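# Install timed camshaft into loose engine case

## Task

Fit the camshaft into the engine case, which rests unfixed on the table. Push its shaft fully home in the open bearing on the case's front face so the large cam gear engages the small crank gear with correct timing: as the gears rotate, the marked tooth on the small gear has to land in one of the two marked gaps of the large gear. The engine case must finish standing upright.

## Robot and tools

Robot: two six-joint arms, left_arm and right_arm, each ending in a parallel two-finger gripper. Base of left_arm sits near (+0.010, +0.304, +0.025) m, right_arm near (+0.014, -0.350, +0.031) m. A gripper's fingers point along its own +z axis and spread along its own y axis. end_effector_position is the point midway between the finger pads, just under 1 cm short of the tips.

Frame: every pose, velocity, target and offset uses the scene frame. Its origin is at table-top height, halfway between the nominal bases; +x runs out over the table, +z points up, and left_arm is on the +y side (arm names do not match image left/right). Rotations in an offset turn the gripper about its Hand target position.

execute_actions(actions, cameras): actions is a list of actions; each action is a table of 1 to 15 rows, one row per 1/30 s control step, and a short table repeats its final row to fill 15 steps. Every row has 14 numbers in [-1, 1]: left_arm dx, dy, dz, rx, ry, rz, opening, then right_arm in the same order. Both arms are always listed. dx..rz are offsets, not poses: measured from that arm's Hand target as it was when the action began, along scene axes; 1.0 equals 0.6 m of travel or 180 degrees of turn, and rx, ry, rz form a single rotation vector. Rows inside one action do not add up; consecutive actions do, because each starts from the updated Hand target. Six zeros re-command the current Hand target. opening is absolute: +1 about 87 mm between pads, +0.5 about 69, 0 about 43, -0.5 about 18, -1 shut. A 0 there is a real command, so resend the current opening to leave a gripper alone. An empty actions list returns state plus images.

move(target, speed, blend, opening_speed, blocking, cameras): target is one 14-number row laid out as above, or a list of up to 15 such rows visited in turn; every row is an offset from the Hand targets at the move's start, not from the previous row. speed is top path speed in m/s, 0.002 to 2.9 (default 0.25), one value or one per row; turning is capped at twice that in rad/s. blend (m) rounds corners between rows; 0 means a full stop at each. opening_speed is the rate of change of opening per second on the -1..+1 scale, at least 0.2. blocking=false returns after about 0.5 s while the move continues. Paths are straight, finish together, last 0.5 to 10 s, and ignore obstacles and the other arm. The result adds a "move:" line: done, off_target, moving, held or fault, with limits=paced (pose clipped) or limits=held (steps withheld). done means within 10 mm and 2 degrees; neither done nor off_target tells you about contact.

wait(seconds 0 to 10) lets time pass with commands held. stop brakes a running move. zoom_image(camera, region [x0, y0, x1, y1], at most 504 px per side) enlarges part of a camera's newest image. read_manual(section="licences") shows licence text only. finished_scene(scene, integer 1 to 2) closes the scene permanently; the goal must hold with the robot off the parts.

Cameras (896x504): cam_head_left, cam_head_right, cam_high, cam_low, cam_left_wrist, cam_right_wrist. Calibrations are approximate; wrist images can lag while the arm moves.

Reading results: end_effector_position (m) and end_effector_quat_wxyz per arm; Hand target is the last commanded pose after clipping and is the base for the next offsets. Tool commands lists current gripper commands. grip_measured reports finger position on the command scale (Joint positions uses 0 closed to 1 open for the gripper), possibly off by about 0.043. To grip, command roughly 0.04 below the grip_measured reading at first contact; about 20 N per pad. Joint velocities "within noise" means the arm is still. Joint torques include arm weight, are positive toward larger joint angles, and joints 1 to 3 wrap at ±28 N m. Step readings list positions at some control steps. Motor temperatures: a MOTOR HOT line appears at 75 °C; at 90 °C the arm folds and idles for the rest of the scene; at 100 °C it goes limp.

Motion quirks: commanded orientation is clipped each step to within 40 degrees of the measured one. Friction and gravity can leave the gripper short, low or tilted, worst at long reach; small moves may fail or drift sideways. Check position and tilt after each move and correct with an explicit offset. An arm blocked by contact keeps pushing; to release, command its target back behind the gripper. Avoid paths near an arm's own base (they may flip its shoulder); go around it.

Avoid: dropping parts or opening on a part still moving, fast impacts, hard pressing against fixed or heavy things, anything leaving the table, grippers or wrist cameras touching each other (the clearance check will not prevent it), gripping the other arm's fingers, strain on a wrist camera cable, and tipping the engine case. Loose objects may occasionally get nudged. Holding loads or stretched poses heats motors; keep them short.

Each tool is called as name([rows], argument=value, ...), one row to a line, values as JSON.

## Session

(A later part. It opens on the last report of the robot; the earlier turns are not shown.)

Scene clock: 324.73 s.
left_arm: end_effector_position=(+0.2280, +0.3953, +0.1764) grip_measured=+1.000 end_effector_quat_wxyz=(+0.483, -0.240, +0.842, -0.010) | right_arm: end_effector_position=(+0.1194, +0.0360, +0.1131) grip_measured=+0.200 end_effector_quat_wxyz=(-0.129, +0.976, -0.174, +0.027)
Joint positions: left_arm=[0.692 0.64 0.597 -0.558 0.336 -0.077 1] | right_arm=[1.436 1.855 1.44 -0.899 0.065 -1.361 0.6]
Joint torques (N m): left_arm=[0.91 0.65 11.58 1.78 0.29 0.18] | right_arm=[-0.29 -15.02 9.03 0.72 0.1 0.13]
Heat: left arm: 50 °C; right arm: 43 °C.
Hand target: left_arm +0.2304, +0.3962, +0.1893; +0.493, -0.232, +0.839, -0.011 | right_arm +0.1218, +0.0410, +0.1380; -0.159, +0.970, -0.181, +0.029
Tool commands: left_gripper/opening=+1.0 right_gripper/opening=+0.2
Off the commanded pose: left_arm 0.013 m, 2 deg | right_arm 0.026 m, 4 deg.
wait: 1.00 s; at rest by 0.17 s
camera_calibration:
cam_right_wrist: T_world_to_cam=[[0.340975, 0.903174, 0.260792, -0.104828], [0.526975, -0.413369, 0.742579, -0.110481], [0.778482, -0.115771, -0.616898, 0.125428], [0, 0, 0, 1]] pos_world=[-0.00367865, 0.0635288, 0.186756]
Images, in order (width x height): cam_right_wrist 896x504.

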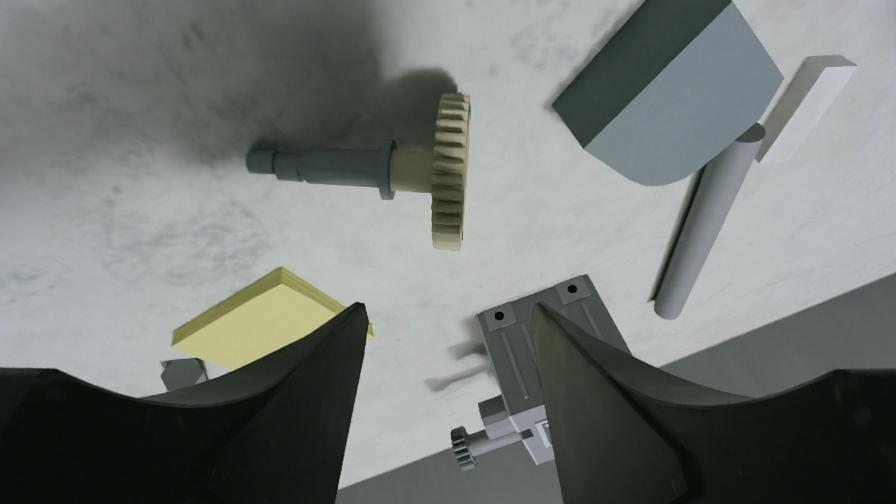

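wait(seconds=0, cameras=["cam_high","cam_low","cam_head_left"])

zoom_image(camera="cam_high", region=[335, 200, 395, 255])

zoom_image(camera="cam_low", region=[570, 230, 650, 280])

Scene clock: 340.90 s.
left_arm: end_effector_position=(+0.2280, +0.3953, +0.1764) grip_measured=+1.000 end_effector_quat_wxyz=(+0.483, -0.240, +0.842, -0.010) | right_arm: end_effector_position=(+0.1194, +0.0360, +0.1131) grip_measured=+0.200 end_effector_quat_wxyz=(-0.129, +0.976, -0.174, +0.027)
Joint positions: left_arm=[0.692 0.64 0.597 -0.558 0.336 -0.077 1] | right_arm=[1.436 1.855 1.44 -0.899 0.065 -1.361 0.6]
Joint torques (N m): left_arm=[0.9 0.59 11.58 1.78 0.31 0.18] | right_arm=[-0.32 -15.08 8.99 0.72 0.09 0.11]
Heat: left arm: 51 °C; right arm: 45 °C.
Hand target: left_arm +0.2304, +0.3962, +0.1893; +0.493, -0.232, +0.839, -0.011 | right_arm +0.1218, +0.0410, +0.1380; -0.159, +0.970, -0.181, +0.029
Tool commands: left_gripper/opening=+1.0 right_gripper/opening=+0.2
Off the commanded pose: left_arm 0.013 m, 2 deg | right_arm 0.026 m, 4 deg.
Images, in order (width x height): cam_head_left 896x504, cam_high 896x504, cam_low 896x504.

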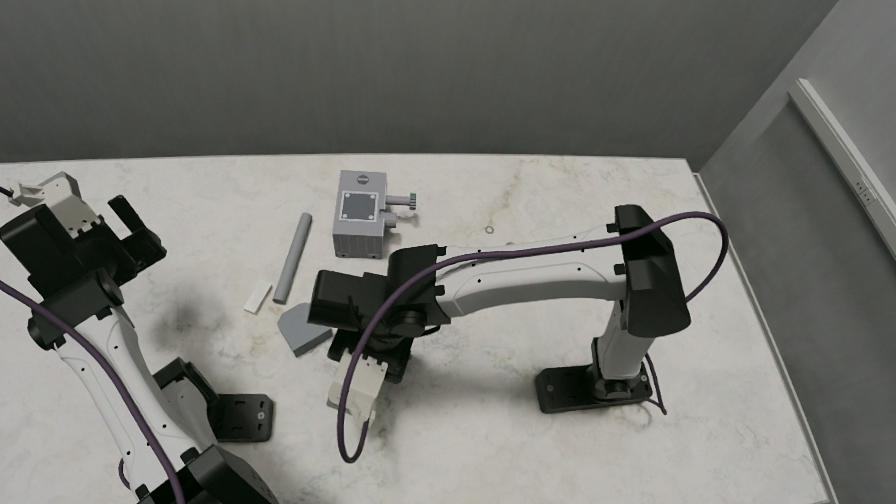

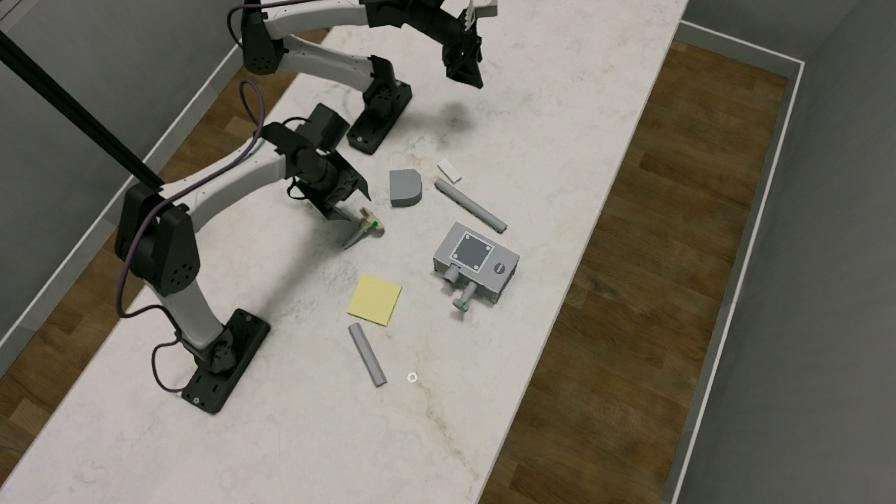

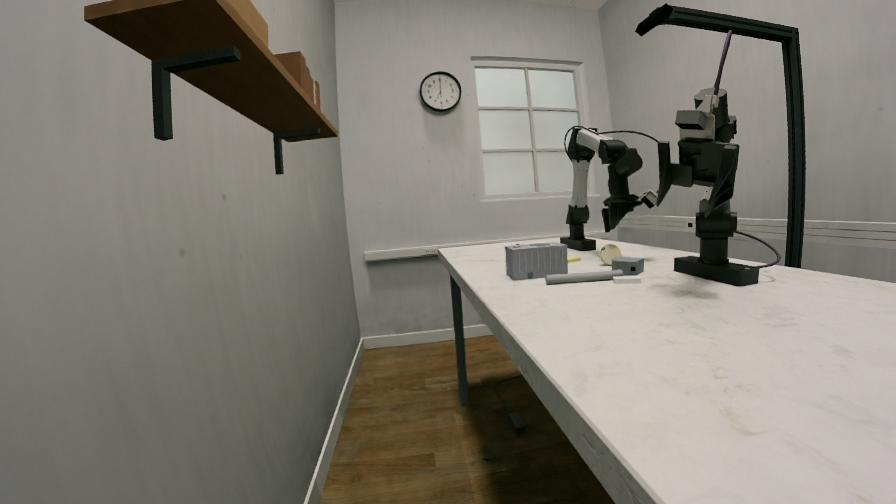

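Scaled by 8.400.

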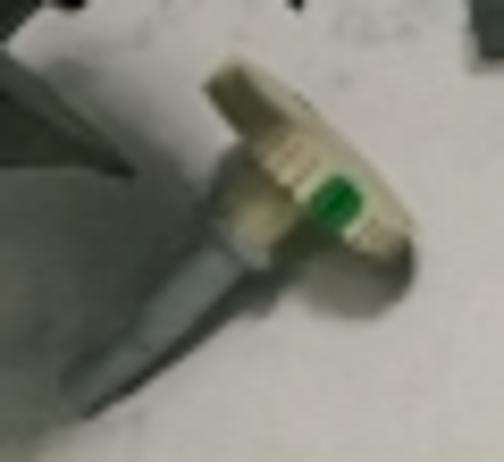

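Scaled by 6.300.

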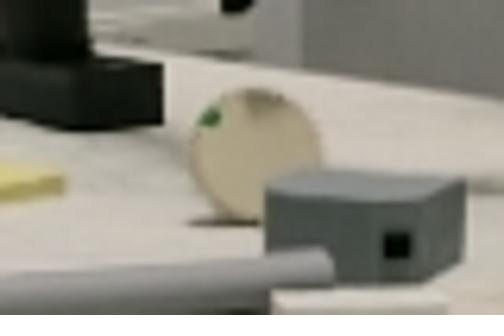

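move(target=[0,0,0,0,0,0,1,0.127,-0.055,-0.04,0.107,0.24,0.076,0.2], speed=0.25, cameras=["cam_right_wrist","cam_high"])

Scene clock: 374.20 s.
left_arm: end_effector_position=(+0.2280, +0.3953, +0.1764) grip_measured=+1.000 end_effector_quat_wxyz=(+0.483, -0.240, +0.842, -0.010) | right_arm: end_effector_position=(+0.1968, +0.0020, +0.1106) grip_measured=+0.200 end_effector_quat_wxyz=(-0.235, +0.890, -0.128, -0.369)
Joint positions: left_arm=[0.692 0.64 0.597 -0.558 0.336 -0.077 1] | right_arm=[0.798 2.004 1.518 -1.166 -0.903 -2.098 0.6]
Joint torques (N m): left_arm=[0.9 0.65 11.55 1.79 0.28 0.17] | right_arm=[0.03 -9.69 8.79 0.09 -0.51 -0.07]
Motor temperatures (°C): left_arm=[20 26 51 35 22 23 22] | right_arm=[23 47 37 24 19 23 20]
Heat: left arm: 51 °C; right arm: 47 °C.
Hand target: left_arm +0.2304, +0.3962, +0.1893; +0.493, -0.232, +0.839, -0.011 | right_arm +0.1981, +0.0080, +0.1141; -0.240, +0.887, -0.115, -0.376
Off the commanded pose: left_arm 0.013 m, 2 deg | right_arm 0.007 m, 2 deg.
joint sent to its limit (right arm) — joint 6 (wrist roll), lower limit. The joint targets still meet the commanded pose.
move: off_target (left_arm)
camera_calibration:
cam_right_wrist: T_world_to_cam=[[0.407493, 0.856312, 0.317301, -0.119178], [0.901677, -0.432322, 0.00874862, -0.156037], [0.144668, 0.282538, -0.948285, 0.220329], [0, 0, 0, 1]] pos_world=[0.157385, -0.0276559, 0.248116]
Images, in order (width x height): cam_high 896x504, cam_right_wrist 896x504.

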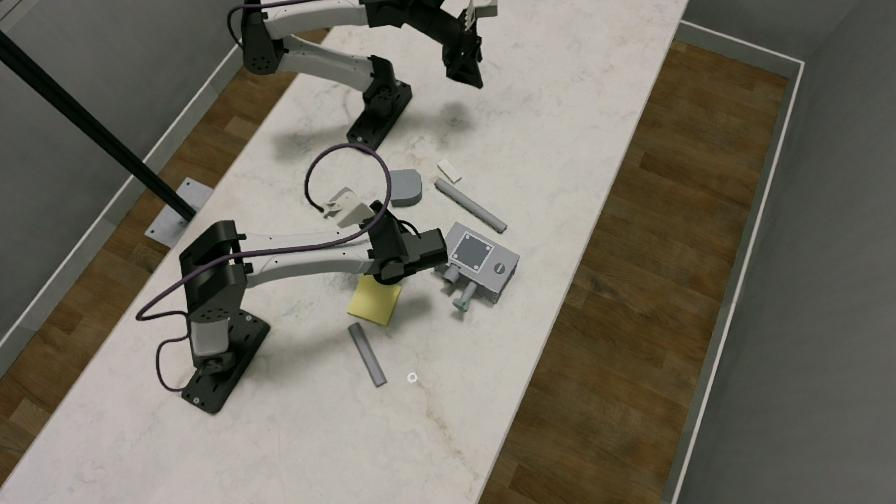

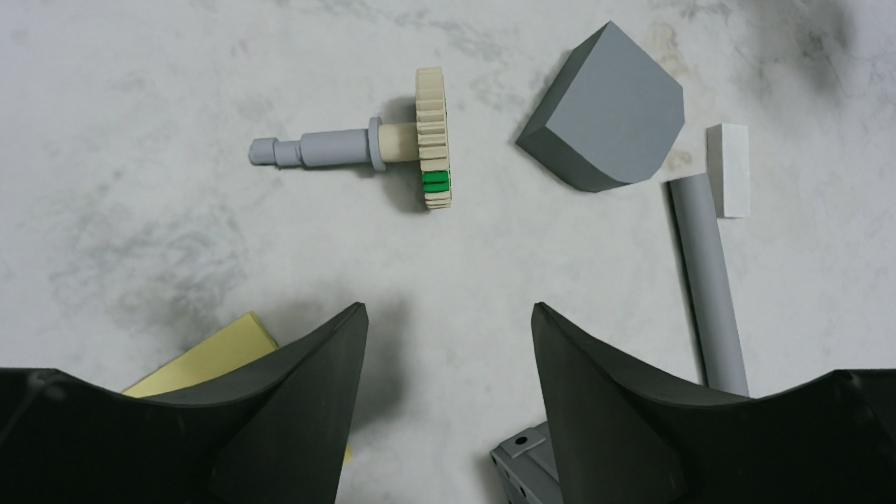

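move(target=[0,0,0,0,0,0,1,-0.0758,0.0593,-0.1038,0,0,0,0.2], speed=0.12, cameras=["cam_right_wrist"])

Scene clock: 388.53 s.
left_arm: end_effector_position=(+0.2280, +0.3953, +0.1764) grip_measured=+1.000 end_effector_quat_wxyz=(+0.483, -0.240, +0.842, -0.010) | right_arm: end_effector_position=(+0.1547, +0.0433, +0.0561) grip_measured=+0.200 end_effector_quat_wxyz=(-0.241, +0.891, -0.110, -0.369)
Joint positions: left_arm=[0.692 0.64 0.597 -0.558 0.336 -0.077 1] | right_arm=[0.951 2.044 1.34 -0.761 -0.91 -1.893 0.6]
Joint torques (N m): left_arm=[0.88 0.58 11.58 1.78 0.32 0.18] | right_arm=[-0.13 -10.36 5.08 0.62 -0.5 0.12]
Heat: left arm: 52 °C; right arm: 47 °C.
Hand target: left_arm +0.2304, +0.3962, +0.1893; +0.493, -0.232, +0.839, -0.011 | right_arm +0.1525, +0.0436, +0.0517; -0.240, +0.887, -0.115, -0.376
Off the commanded pose: left_arm 0.013 m, 2 deg | right_arm 0.005 m, 1 deg.
move: off_target (left_arm)
camera_calibration:
cam_right_wrist: T_world_to_cam=[[0.380559, 0.858934, 0.342647, -0.117474], [0.913228, -0.407389, 0.00695487, -0.102458], [0.145564, 0.310268, -0.939439, 0.161182], [0, 0, 0, 1]] pos_world=[0.114811, 0.00915249, 0.192385]
Images, in order (width x height): cam_right_wrist 896x504.

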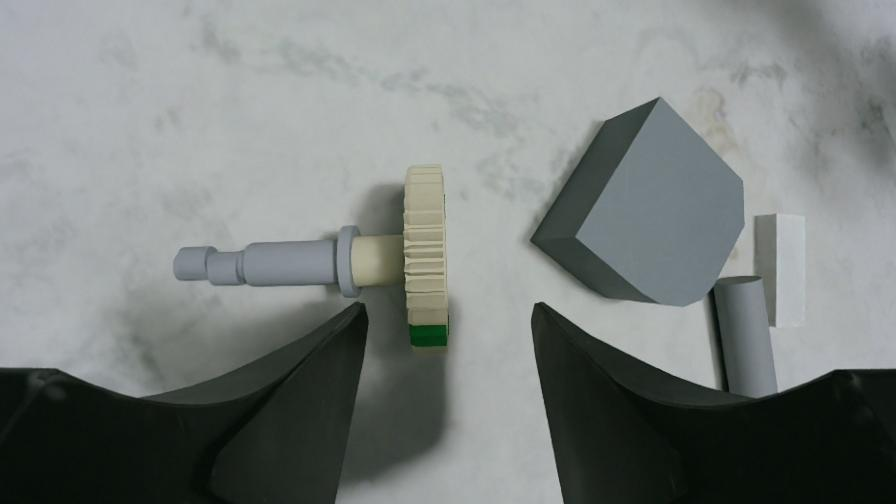

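move(target=[0,0,0,0,0,0,1,-0.0083,-0.009,-0.011,0,0,0,0.2], speed=0.08, cameras=["cam_right_wrist"])

Scene clock: 395.30 s.
left_arm: end_effector_position=(+0.2280, +0.3953, +0.1764) grip_measured=+1.000 end_effector_quat_wxyz=(+0.483, -0.240, +0.842, -0.010) | right_arm: end_effector_position=(+0.1499, +0.0366, +0.0445) grip_measured=+0.200 end_effector_quat_wxyz=(-0.237, +0.890, -0.115, -0.372)
Joint positions: left_arm=[0.692 0.64 0.597 -0.558 0.336 -0.077 1] | right_arm=[0.951 2.044 1.29 -0.721 -0.91 -1.888 0.6]
Joint torques (N m): left_arm=[0.91 0.61 11.56 1.78 0.31 0.19] | right_arm=[0.08 -11.44 5.07 0.61 -0.5 0.12]
Heat: left arm: 52 °C; right arm: 47 °C.
Hand target: left_arm +0.2304, +0.3962, +0.1893; +0.493, -0.232, +0.839, -0.011 | right_arm +0.1476, +0.0382, +0.0451; -0.240, +0.887, -0.115, -0.376
Off the commanded pose: left_arm 0.013 m, 2 deg | right_arm 0.003 m, 1 deg.
move: off_target (left_arm)
camera_calibration:
cam_right_wrist: T_world_to_cam=[[0.385737, 0.861487, 0.330222, -0.106274], [0.9121, -0.409949, 0.00404366, -0.100424], [0.138858, 0.299636, -0.943895, 0.154629], [0, 0, 0, 1]] pos_world=[0.111119, 0.00405234, 0.181454]
Images, in order (width x height): cam_right_wrist 896x504.

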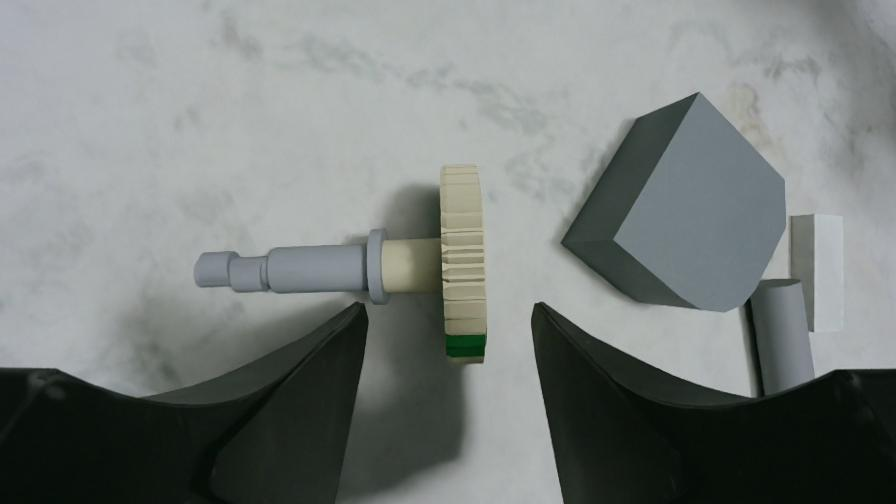

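move(target=[0,0,0,0,0,0,1,0,0,0,0,0,0,-0.85], speed=0.05, opening_speed=0.35, cameras=["cam_right_wrist"])

Scene clock: 403.10 s.
left_arm: end_effector_position=(+0.2280, +0.3953, +0.1764) grip_measured=+1.000 end_effector_quat_wxyz=(+0.483, -0.240, +0.842, -0.010) | right_arm: end_effector_position=(+0.1508, +0.0378, +0.0447) grip_measured=-0.651 end_effector_quat_wxyz=(-0.239, +0.890, -0.113, -0.371)
Joint positions: left_arm=[0.692 0.64 0.597 -0.558 0.336 -0.077 1] | right_arm=[0.951 2.044 1.29 -0.714 -0.91 -1.888 0.175]
Joint torques (N m): left_arm=[0.91 0.58 11.54 1.77 0.3 0.17] | right_arm=[0.03 -11.47 5.03 0.56 -0.49 0.13]
Heat: left arm: 52 °C; right arm: 48 °C.
Hand target: left_arm +0.2304, +0.3962, +0.1893; +0.493, -0.232, +0.839, -0.011 | right_arm +0.1476, +0.0382, +0.0451; -0.240, +0.887, -0.115, -0.376
Off the commanded pose: left_arm 0.013 m, 2 deg | right_arm 0.003 m, 1 deg.
move: off_target (left_arm)
camera_calibration:
cam_right_wrist: T_world_to_cam=[[0.384632, 0.859648, 0.336249, -0.107668], [0.912011, -0.410131, 0.0052903, -0.10075], [0.142454, 0.304628, -0.941758, 0.153578], [0, 0, 0, 1]] pos_world=[0.11142, 0.00445196, 0.181369]
Images, in order (width x height): cam_right_wrist 896x504.

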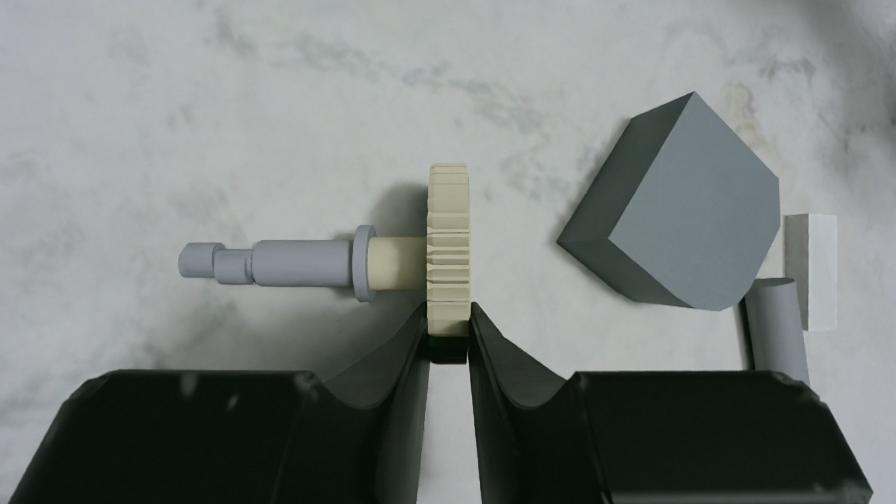

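move([
  [0,0,0,0,0,0,1,0,0,0.167,0,0,0,-0.85],
  [0,0,0,0,0,0,1,0.17,-0.197,0.208,-0.243,0.129,-0.395,-0.85],
  [0,0,0,0,0,0,1,0.32,-0.347,0.175,-0.487,0.258,-0.791,-0.85],
], speed=[0.15,0.4,0.4], blend=[0.02,0.03,0], cameras=["all"])

Scene clock: 422.97 s.
left_arm: end_effector_position=(+0.2280, +0.3953, +0.1764) grip_measured=+1.000 end_effector_quat_wxyz=(+0.483, -0.240, +0.842, -0.010) | right_arm: end_effector_position=(+0.3367, -0.1721, +0.1466) grip_measured=-0.651 end_effector_quat_wxyz=(-0.074, +0.028, +0.996, +0.046)
Joint positions: left_arm=[0.692 0.64 0.597 -0.558 0.336 -0.077 1] | right_arm=[0.388 2.208 2.088 -1.55 -0.145 0.437 0.175]
Joint torques (N m): left_arm=[0.88 0.57 11.6 1.76 0.29 0.18] | right_arm=[-0.18 -11.85 9.33 0.08 -0.01 0.11]
Heat: left arm: 52 °C; right arm: 48 °C.
Hand target: left_arm +0.2304, +0.3962, +0.1893; +0.493, -0.232, +0.839, -0.011 | right_arm +0.3397, -0.1701, +0.1501; -0.156, +0.024, +0.987, +0.004
Off the commanded pose: left_arm 0.013 m, 2 deg | right_arm 0.005 m, 11 deg.
joint sent to its limit (right arm) — joint 4 (wrist pitch), lower limit. The joint targets are off in orientation, not in position.
move: off_target (left_arm, right_arm)
camera_calibration:
cam_left_wrist: T_world_to_cam=[[0.398709, -0.88773, 0.230145, 0.22089], [-0.902555, -0.424322, -0.0731129, 0.404471], [0.16256, -0.178568, -0.970406, 0.351425], [0, 0, 0, 1]] pos_world=[0.219859, 0.43047, 0.31976]
cam_right_wrist: T_world_to_cam=[[-0.0713017, -0.993672, -0.0867836, -0.136447], [-0.524673, -0.0366325, 0.850515, 0.0672197], [-0.848312, 0.106176, -0.518741, 0.524378], [0, 0, 0, 1]] pos_world=[0.470376, -0.188798, 0.203004]

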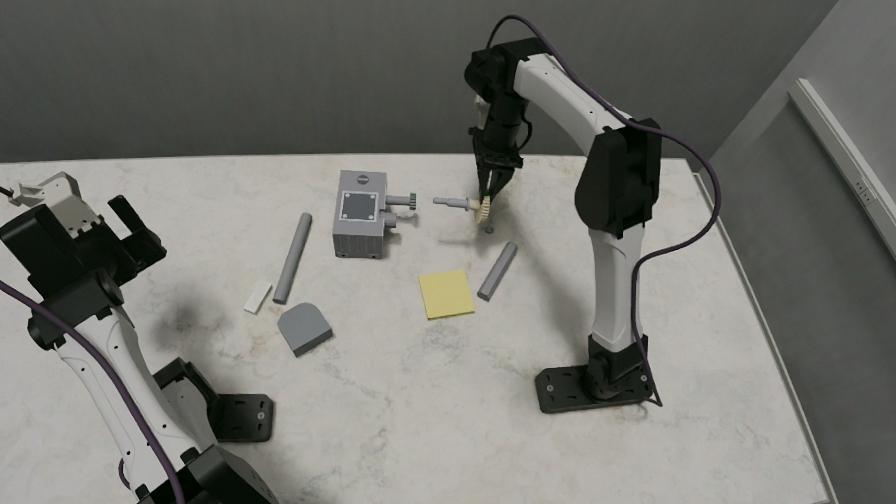

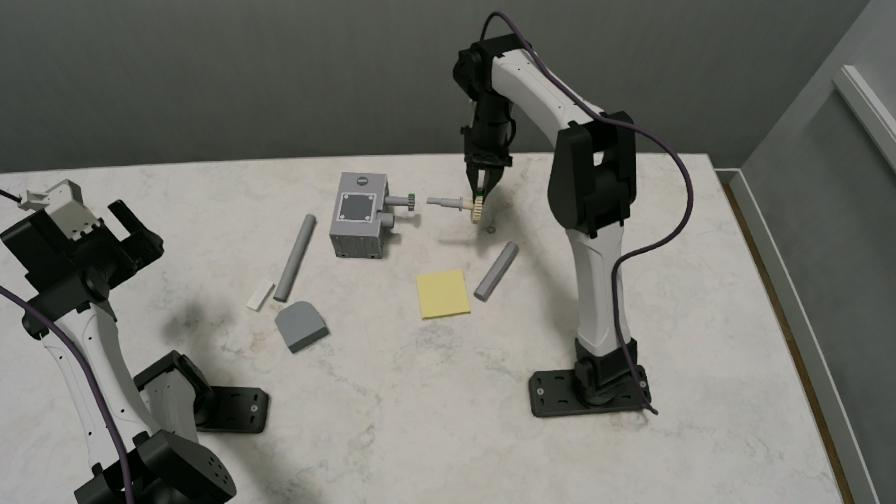

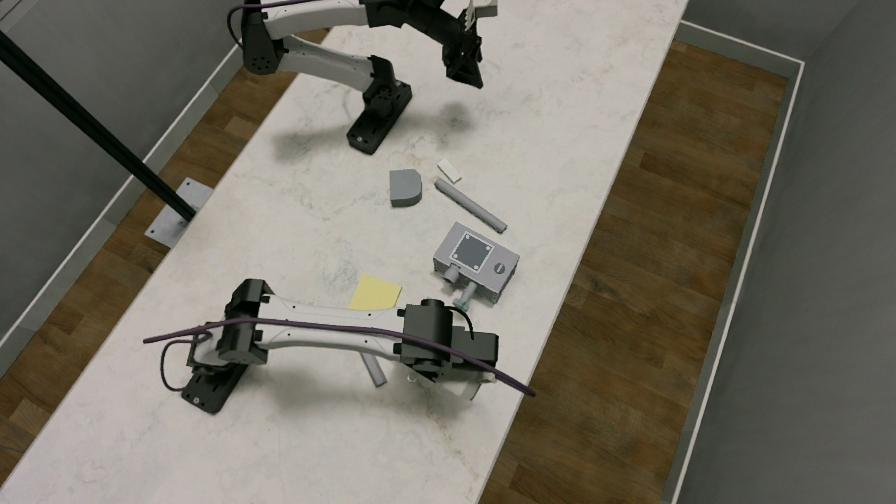

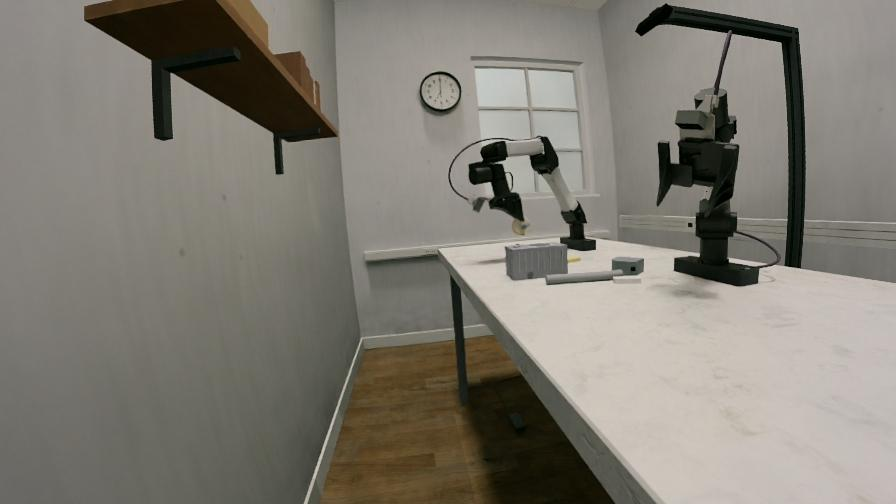

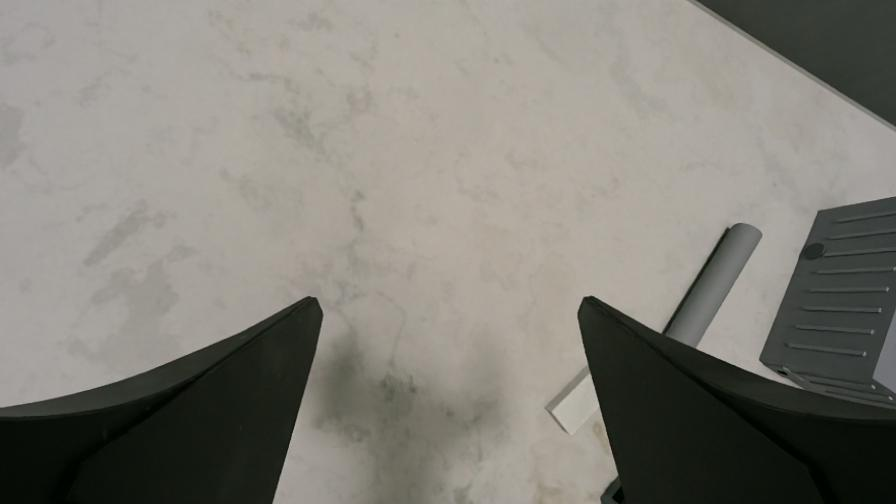

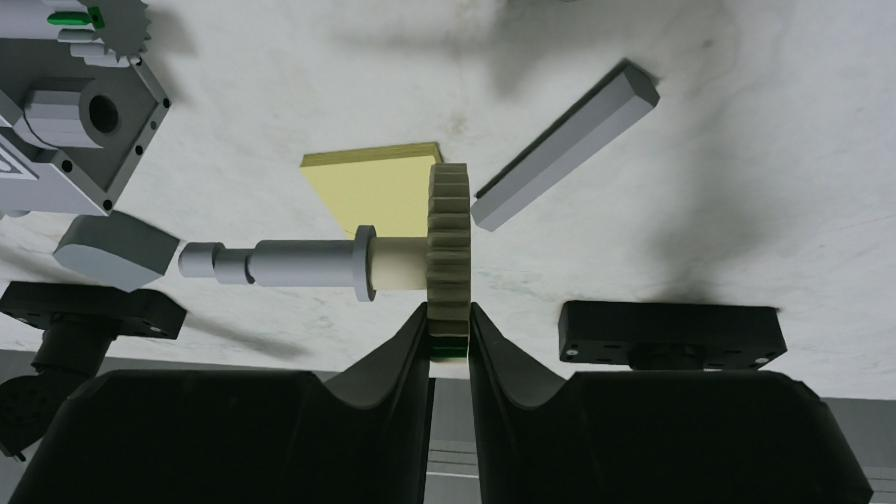

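move(target=[0,0,0,0,0,0,1,0.032,0.092,-0.108,0,0,0,-0.85], speed=0.2, cameras=["cam_right_wrist","cam_head_left","cam_high","cam_head_right"])

zoom_image(camera="cam_right_wrist", region=[0, 0, 500, 400])

zoom_image(camera="cam_head_left", region=[330, 160, 490, 270])

Scene clock: 448.37 s.
left_arm: end_effector_position=(+0.2280, +0.3953, +0.1764) grip_measured=+1.000 end_effector_quat_wxyz=(+0.483, -0.240, +0.842, -0.010) | right_arm: end_effector_position=(+0.3553, -0.1189, +0.0793) grip_measured=-0.651 end_effector_quat_wxyz=(-0.108, +0.025, +0.994, +0.025)
Joint positions: left_arm=[0.692 0.64 0.597 -0.558 0.336 -0.077 1] | right_arm=[0.483 2.512 2.331 -1.555 -0.148 0.519 0.175]
Joint torques (N m): left_arm=[0.81 0.58 11.45 1.78 0.29 0.19] | right_arm=[-0.39 -14.95 9.17 0.03 -0.14 0.11]
Heat: left arm: 53 °C; right arm: 47 °C.
Hand target: left_arm +0.2304, +0.3962, +0.1893; +0.493, -0.232, +0.839, -0.011 | right_arm +0.3587, -0.1148, +0.0853; -0.157, +0.024, +0.987, +0.004
Off the commanded pose: left_arm 0.013 m, 2 deg | right_arm 0.008 m, 6 deg.
joint sent to its limit (right arm) — joint 4 (wrist pitch), lower limit. The joint targets are off in orientation, not in position.
move: off_target (left_arm, right_arm)
camera_calibration:
cam_right_wrist: T_world_to_cam=[[-0.0621194, -0.997147, -0.0428772, -0.0953227], [-0.464995, -0.00909853, 0.885267, 0.115463], [-0.883131, 0.0749299, -0.463103, 0.503838], [0, 0, 0, 1]] pos_world=[0.492723, -0.131753, 0.127027]
Images, in order (width x height): cam_head_left 896x504, cam_head_right 896x504, cam_high 896x504, cam_right_wrist 896x504.

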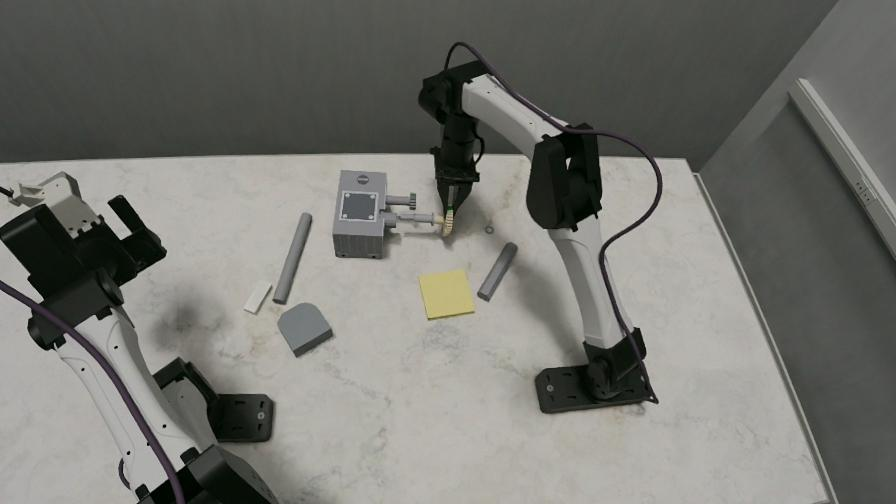

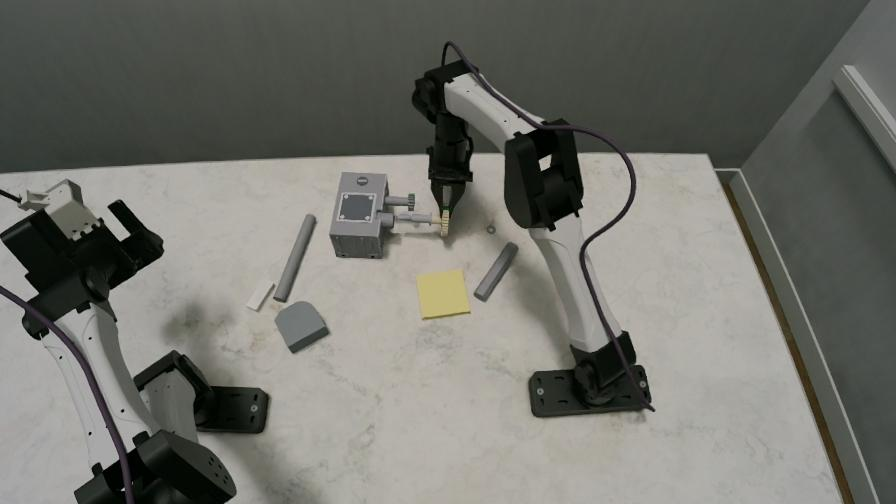

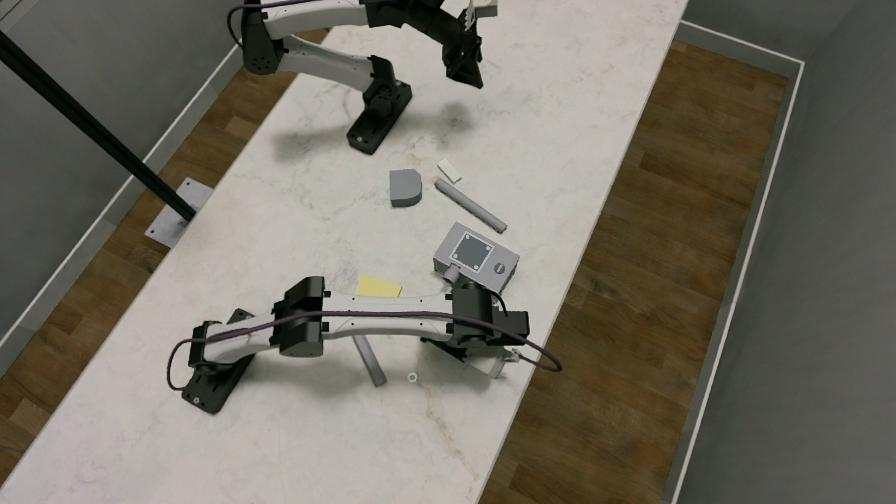

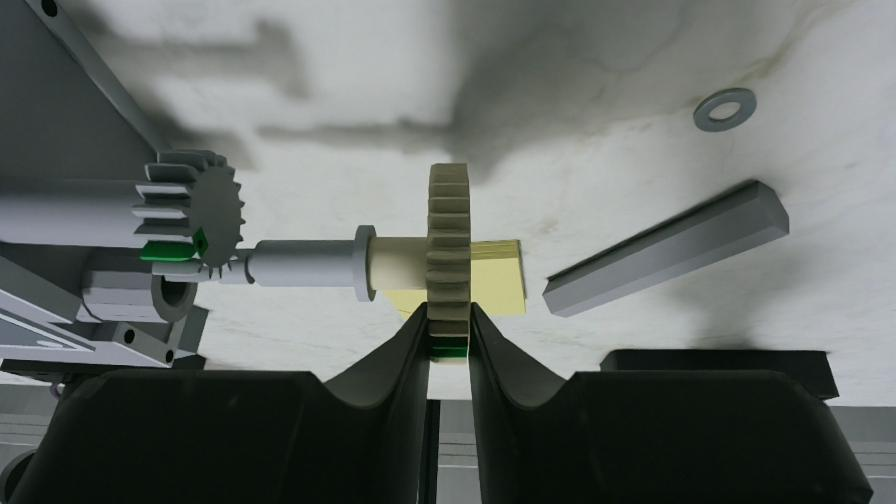

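Scaled by 1.008.

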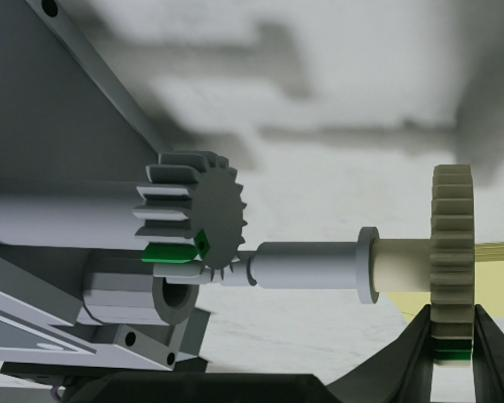

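Scaled by 3.150.

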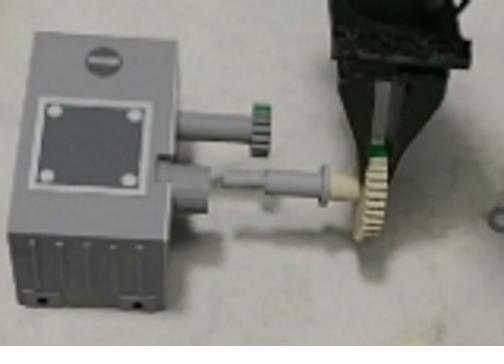

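move(target=[0,0,0,0,0,0,1,-0.019,0,0.016,-0.014,0,0,-0.85], speed=0.08, cameras=["cam_right_wrist","cam_head_left","cam_head_right"])

zoom_image(camera="cam_head_left", region=[330, 160, 490, 270])

zoom_image(camera="cam_head_right", region=[330, 160, 490, 270])

Scene clock: 476.47 s.
left_arm: end_effector_position=(+0.2280, +0.3953, +0.1764) grip_measured=+1.000 end_effector_quat_wxyz=(+0.483, -0.240, +0.842, -0.010) | right_arm: end_effector_position=(+0.3489, -0.1169, +0.0751) grip_measured=-0.651 end_effector_quat_wxyz=(-0.114, +0.034, +0.993, +0.012)
Joint positions: left_arm=[0.692 0.64 0.597 -0.558 0.336 -0.077 1] | right_arm=[0.498 2.512 2.31 -1.555 -0.135 0.552 0.175]
Joint torques (N m): left_arm=[0.85 0.59 11.56 1.78 0.3 0.19] | right_arm=[0.2 -20.12 5.5 -0.04 0.02 0.1]
Heat: left arm: 53 °C; right arm: 50 °C.
Hand target: left_arm +0.2304, +0.3962, +0.1893; +0.493, -0.232, +0.839, -0.011 | right_arm +0.3474, -0.1149, +0.0949; -0.156, +0.027, +0.987, -0.018
Off the commanded pose: left_arm 0.013 m, 2 deg | right_arm 0.020 m, 6 deg.
joint sent to its limit (right arm) — joint 4 (wrist pitch), lower limit. The joint targets are off in orientation, not in position.
move: off_target (left_arm, right_arm)
camera_calibration:
cam_right_wrist: T_world_to_cam=[[-0.0772747, -0.99692, -0.0134015, -0.0907355], [-0.45264, 0.0231028, 0.891394, 0.115218], [-0.888339, 0.0749482, -0.453031, 0.497144], [0, 0, 0, 1]] pos_world=[0.486773, -0.130378, 0.121301]
Images, in order (width x height): cam_head_left 896x504, cam_head_right 896x504, cam_right_wrist 896x504.

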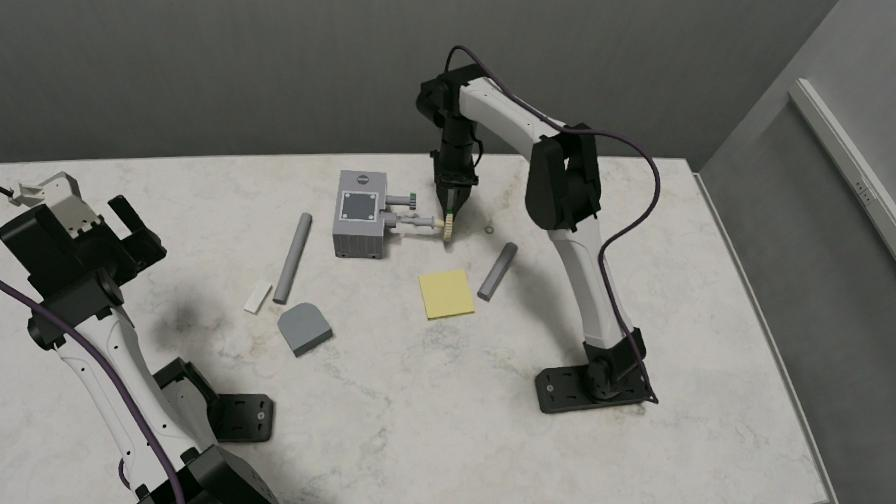

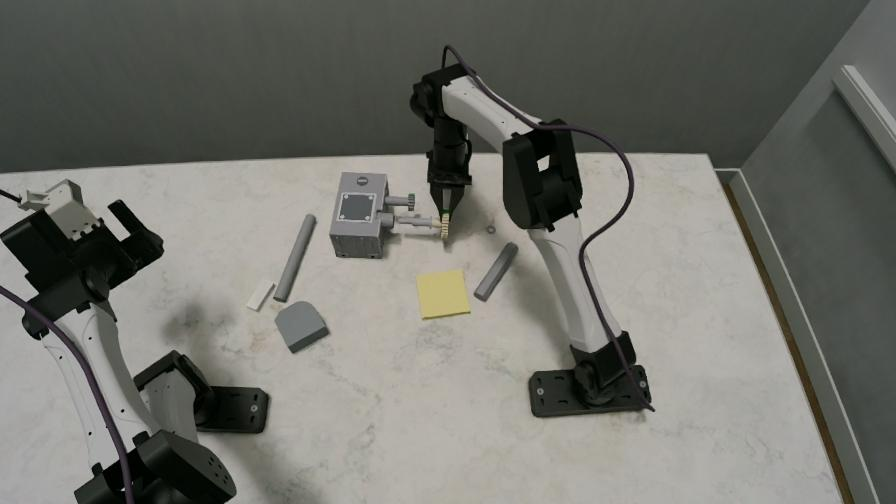

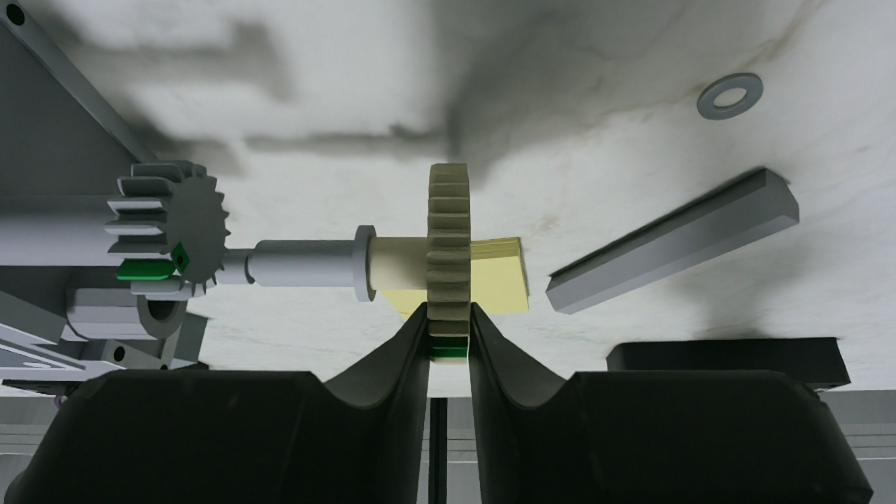

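Scaled by 3.150.

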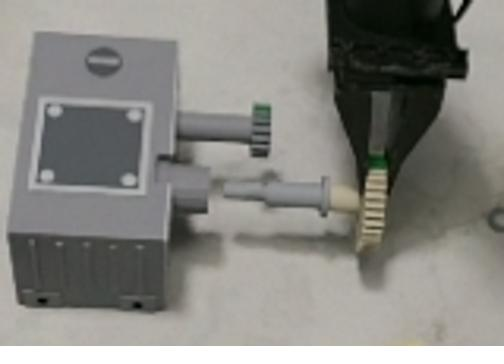

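Scaled by 3.150.

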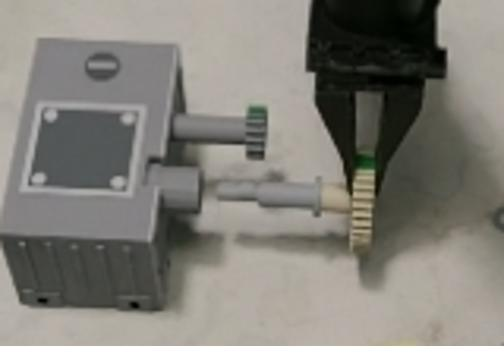

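move(target=[0,0,0,0,0,0,1,-0.011,0,0.022,0,0,0,-0.85], speed=0.08, cameras=["cam_right_wrist","cam_head_left","cam_head_right"])

zoom_image(camera="cam_head_left", region=[370, 180, 470, 250])

zoom_image(camera="cam_right_wrist", region=[0, 130, 400, 380])

Scene clock: 485.73 s.
left_arm: end_effector_position=(+0.2280, +0.3953, +0.1764) grip_measured=+1.000 end_effector_quat_wxyz=(+0.483, -0.240, +0.842, -0.010) | right_arm: end_effector_position=(+0.3423, -0.1180, +0.0791) grip_measured=-0.651 end_effector_quat_wxyz=(-0.118, +0.036, +0.992, +0.008)
Joint positions: left_arm=[0.692 0.64 0.597 -0.558 0.336 -0.077 1] | right_arm=[0.503 2.486 2.275 -1.555 -0.135 0.56 0.175]
Joint torques (N m): left_arm=[0.85 0.57 11.58 1.77 0.29 0.18] | right_arm=[0.23 -22.09 5.44 -0.05 -0.01 0.11]
Motor temperatures (°C): left_arm=[20 25 54 35 22 22 22] | right_arm=[22 54 35 22 19 22 21]
Heat: left arm: 54 °C; right arm: 54 °C.
Hand target: left_arm +0.2304, +0.3962, +0.1893; +0.493, -0.232, +0.839, -0.011 | right_arm +0.3408, -0.1149, +0.1081; -0.156, +0.027, +0.987, -0.018
Off the commanded pose: left_arm 0.013 m, 2 deg | right_arm 0.029 m, 5 deg.
joint sent to its limit (right arm) — joint 4 (wrist pitch), lower limit. The joint targets are off in orientation, not in position.
move: off_target (left_arm, right_arm)
camera_calibration:
cam_right_wrist: T_world_to_cam=[[-0.0804614, -0.996739, -0.00617931, -0.0917278], [-0.445328, 0.0304013, 0.894851, 0.106712], [-0.891745, 0.0747528, -0.446321, 0.493768], [0, 0, 0, 1]] pos_world=[0.480456, -0.131583, 0.124321]
Images, in order (width x height): cam_head_left 896x504, cam_head_right 896x504, cam_right_wrist 896x504.

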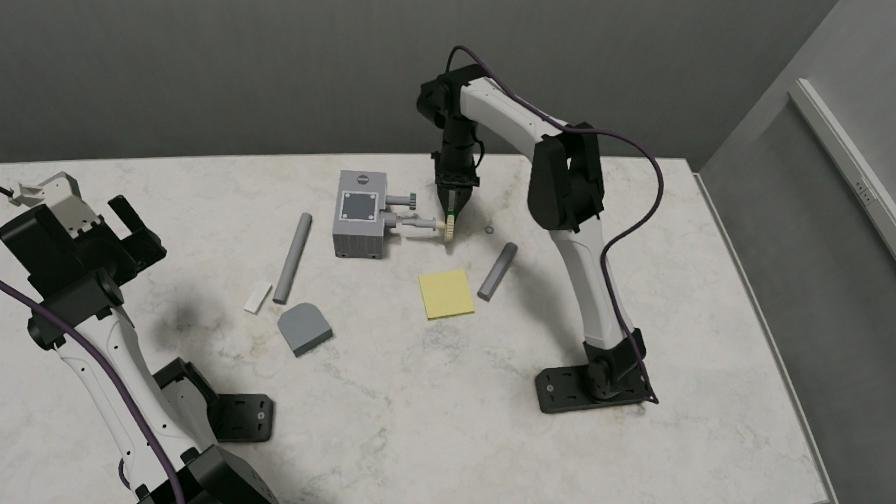

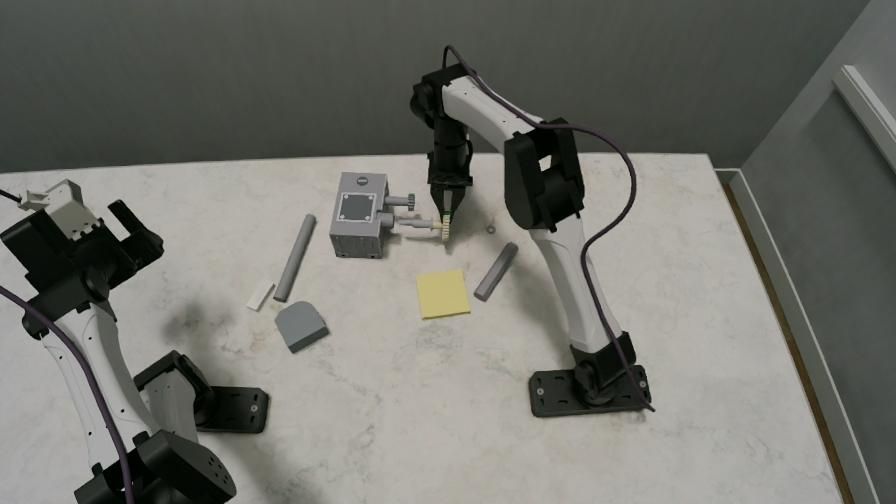

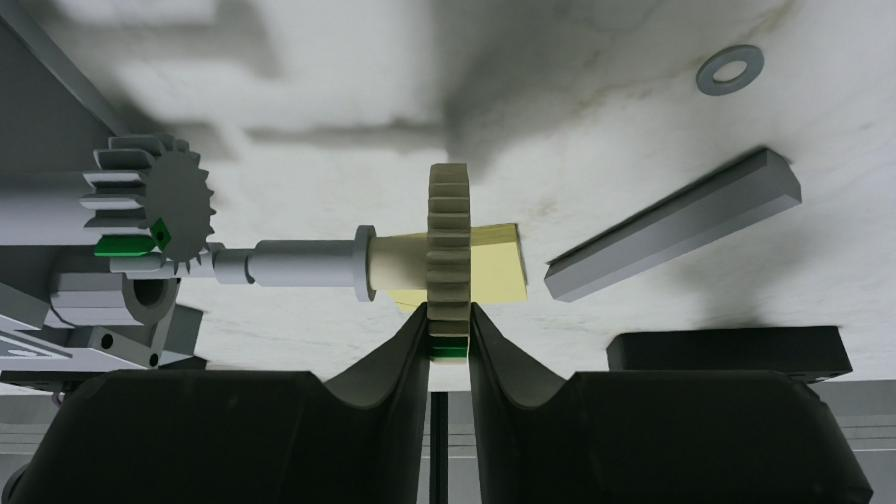

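Scaled by 5.040.

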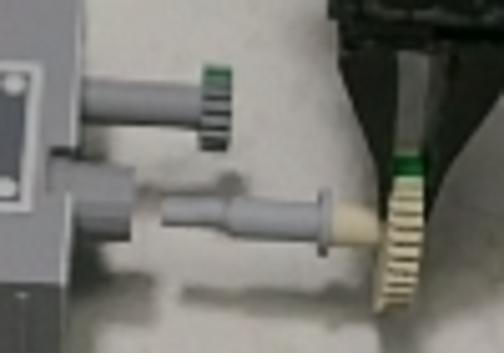

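Scaled by 1.260.

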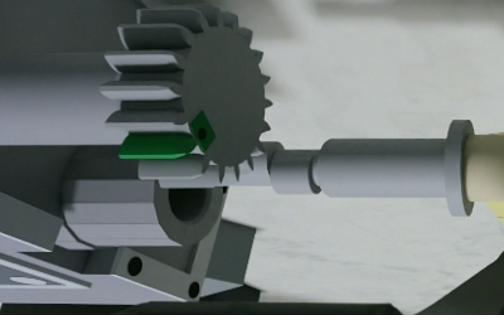

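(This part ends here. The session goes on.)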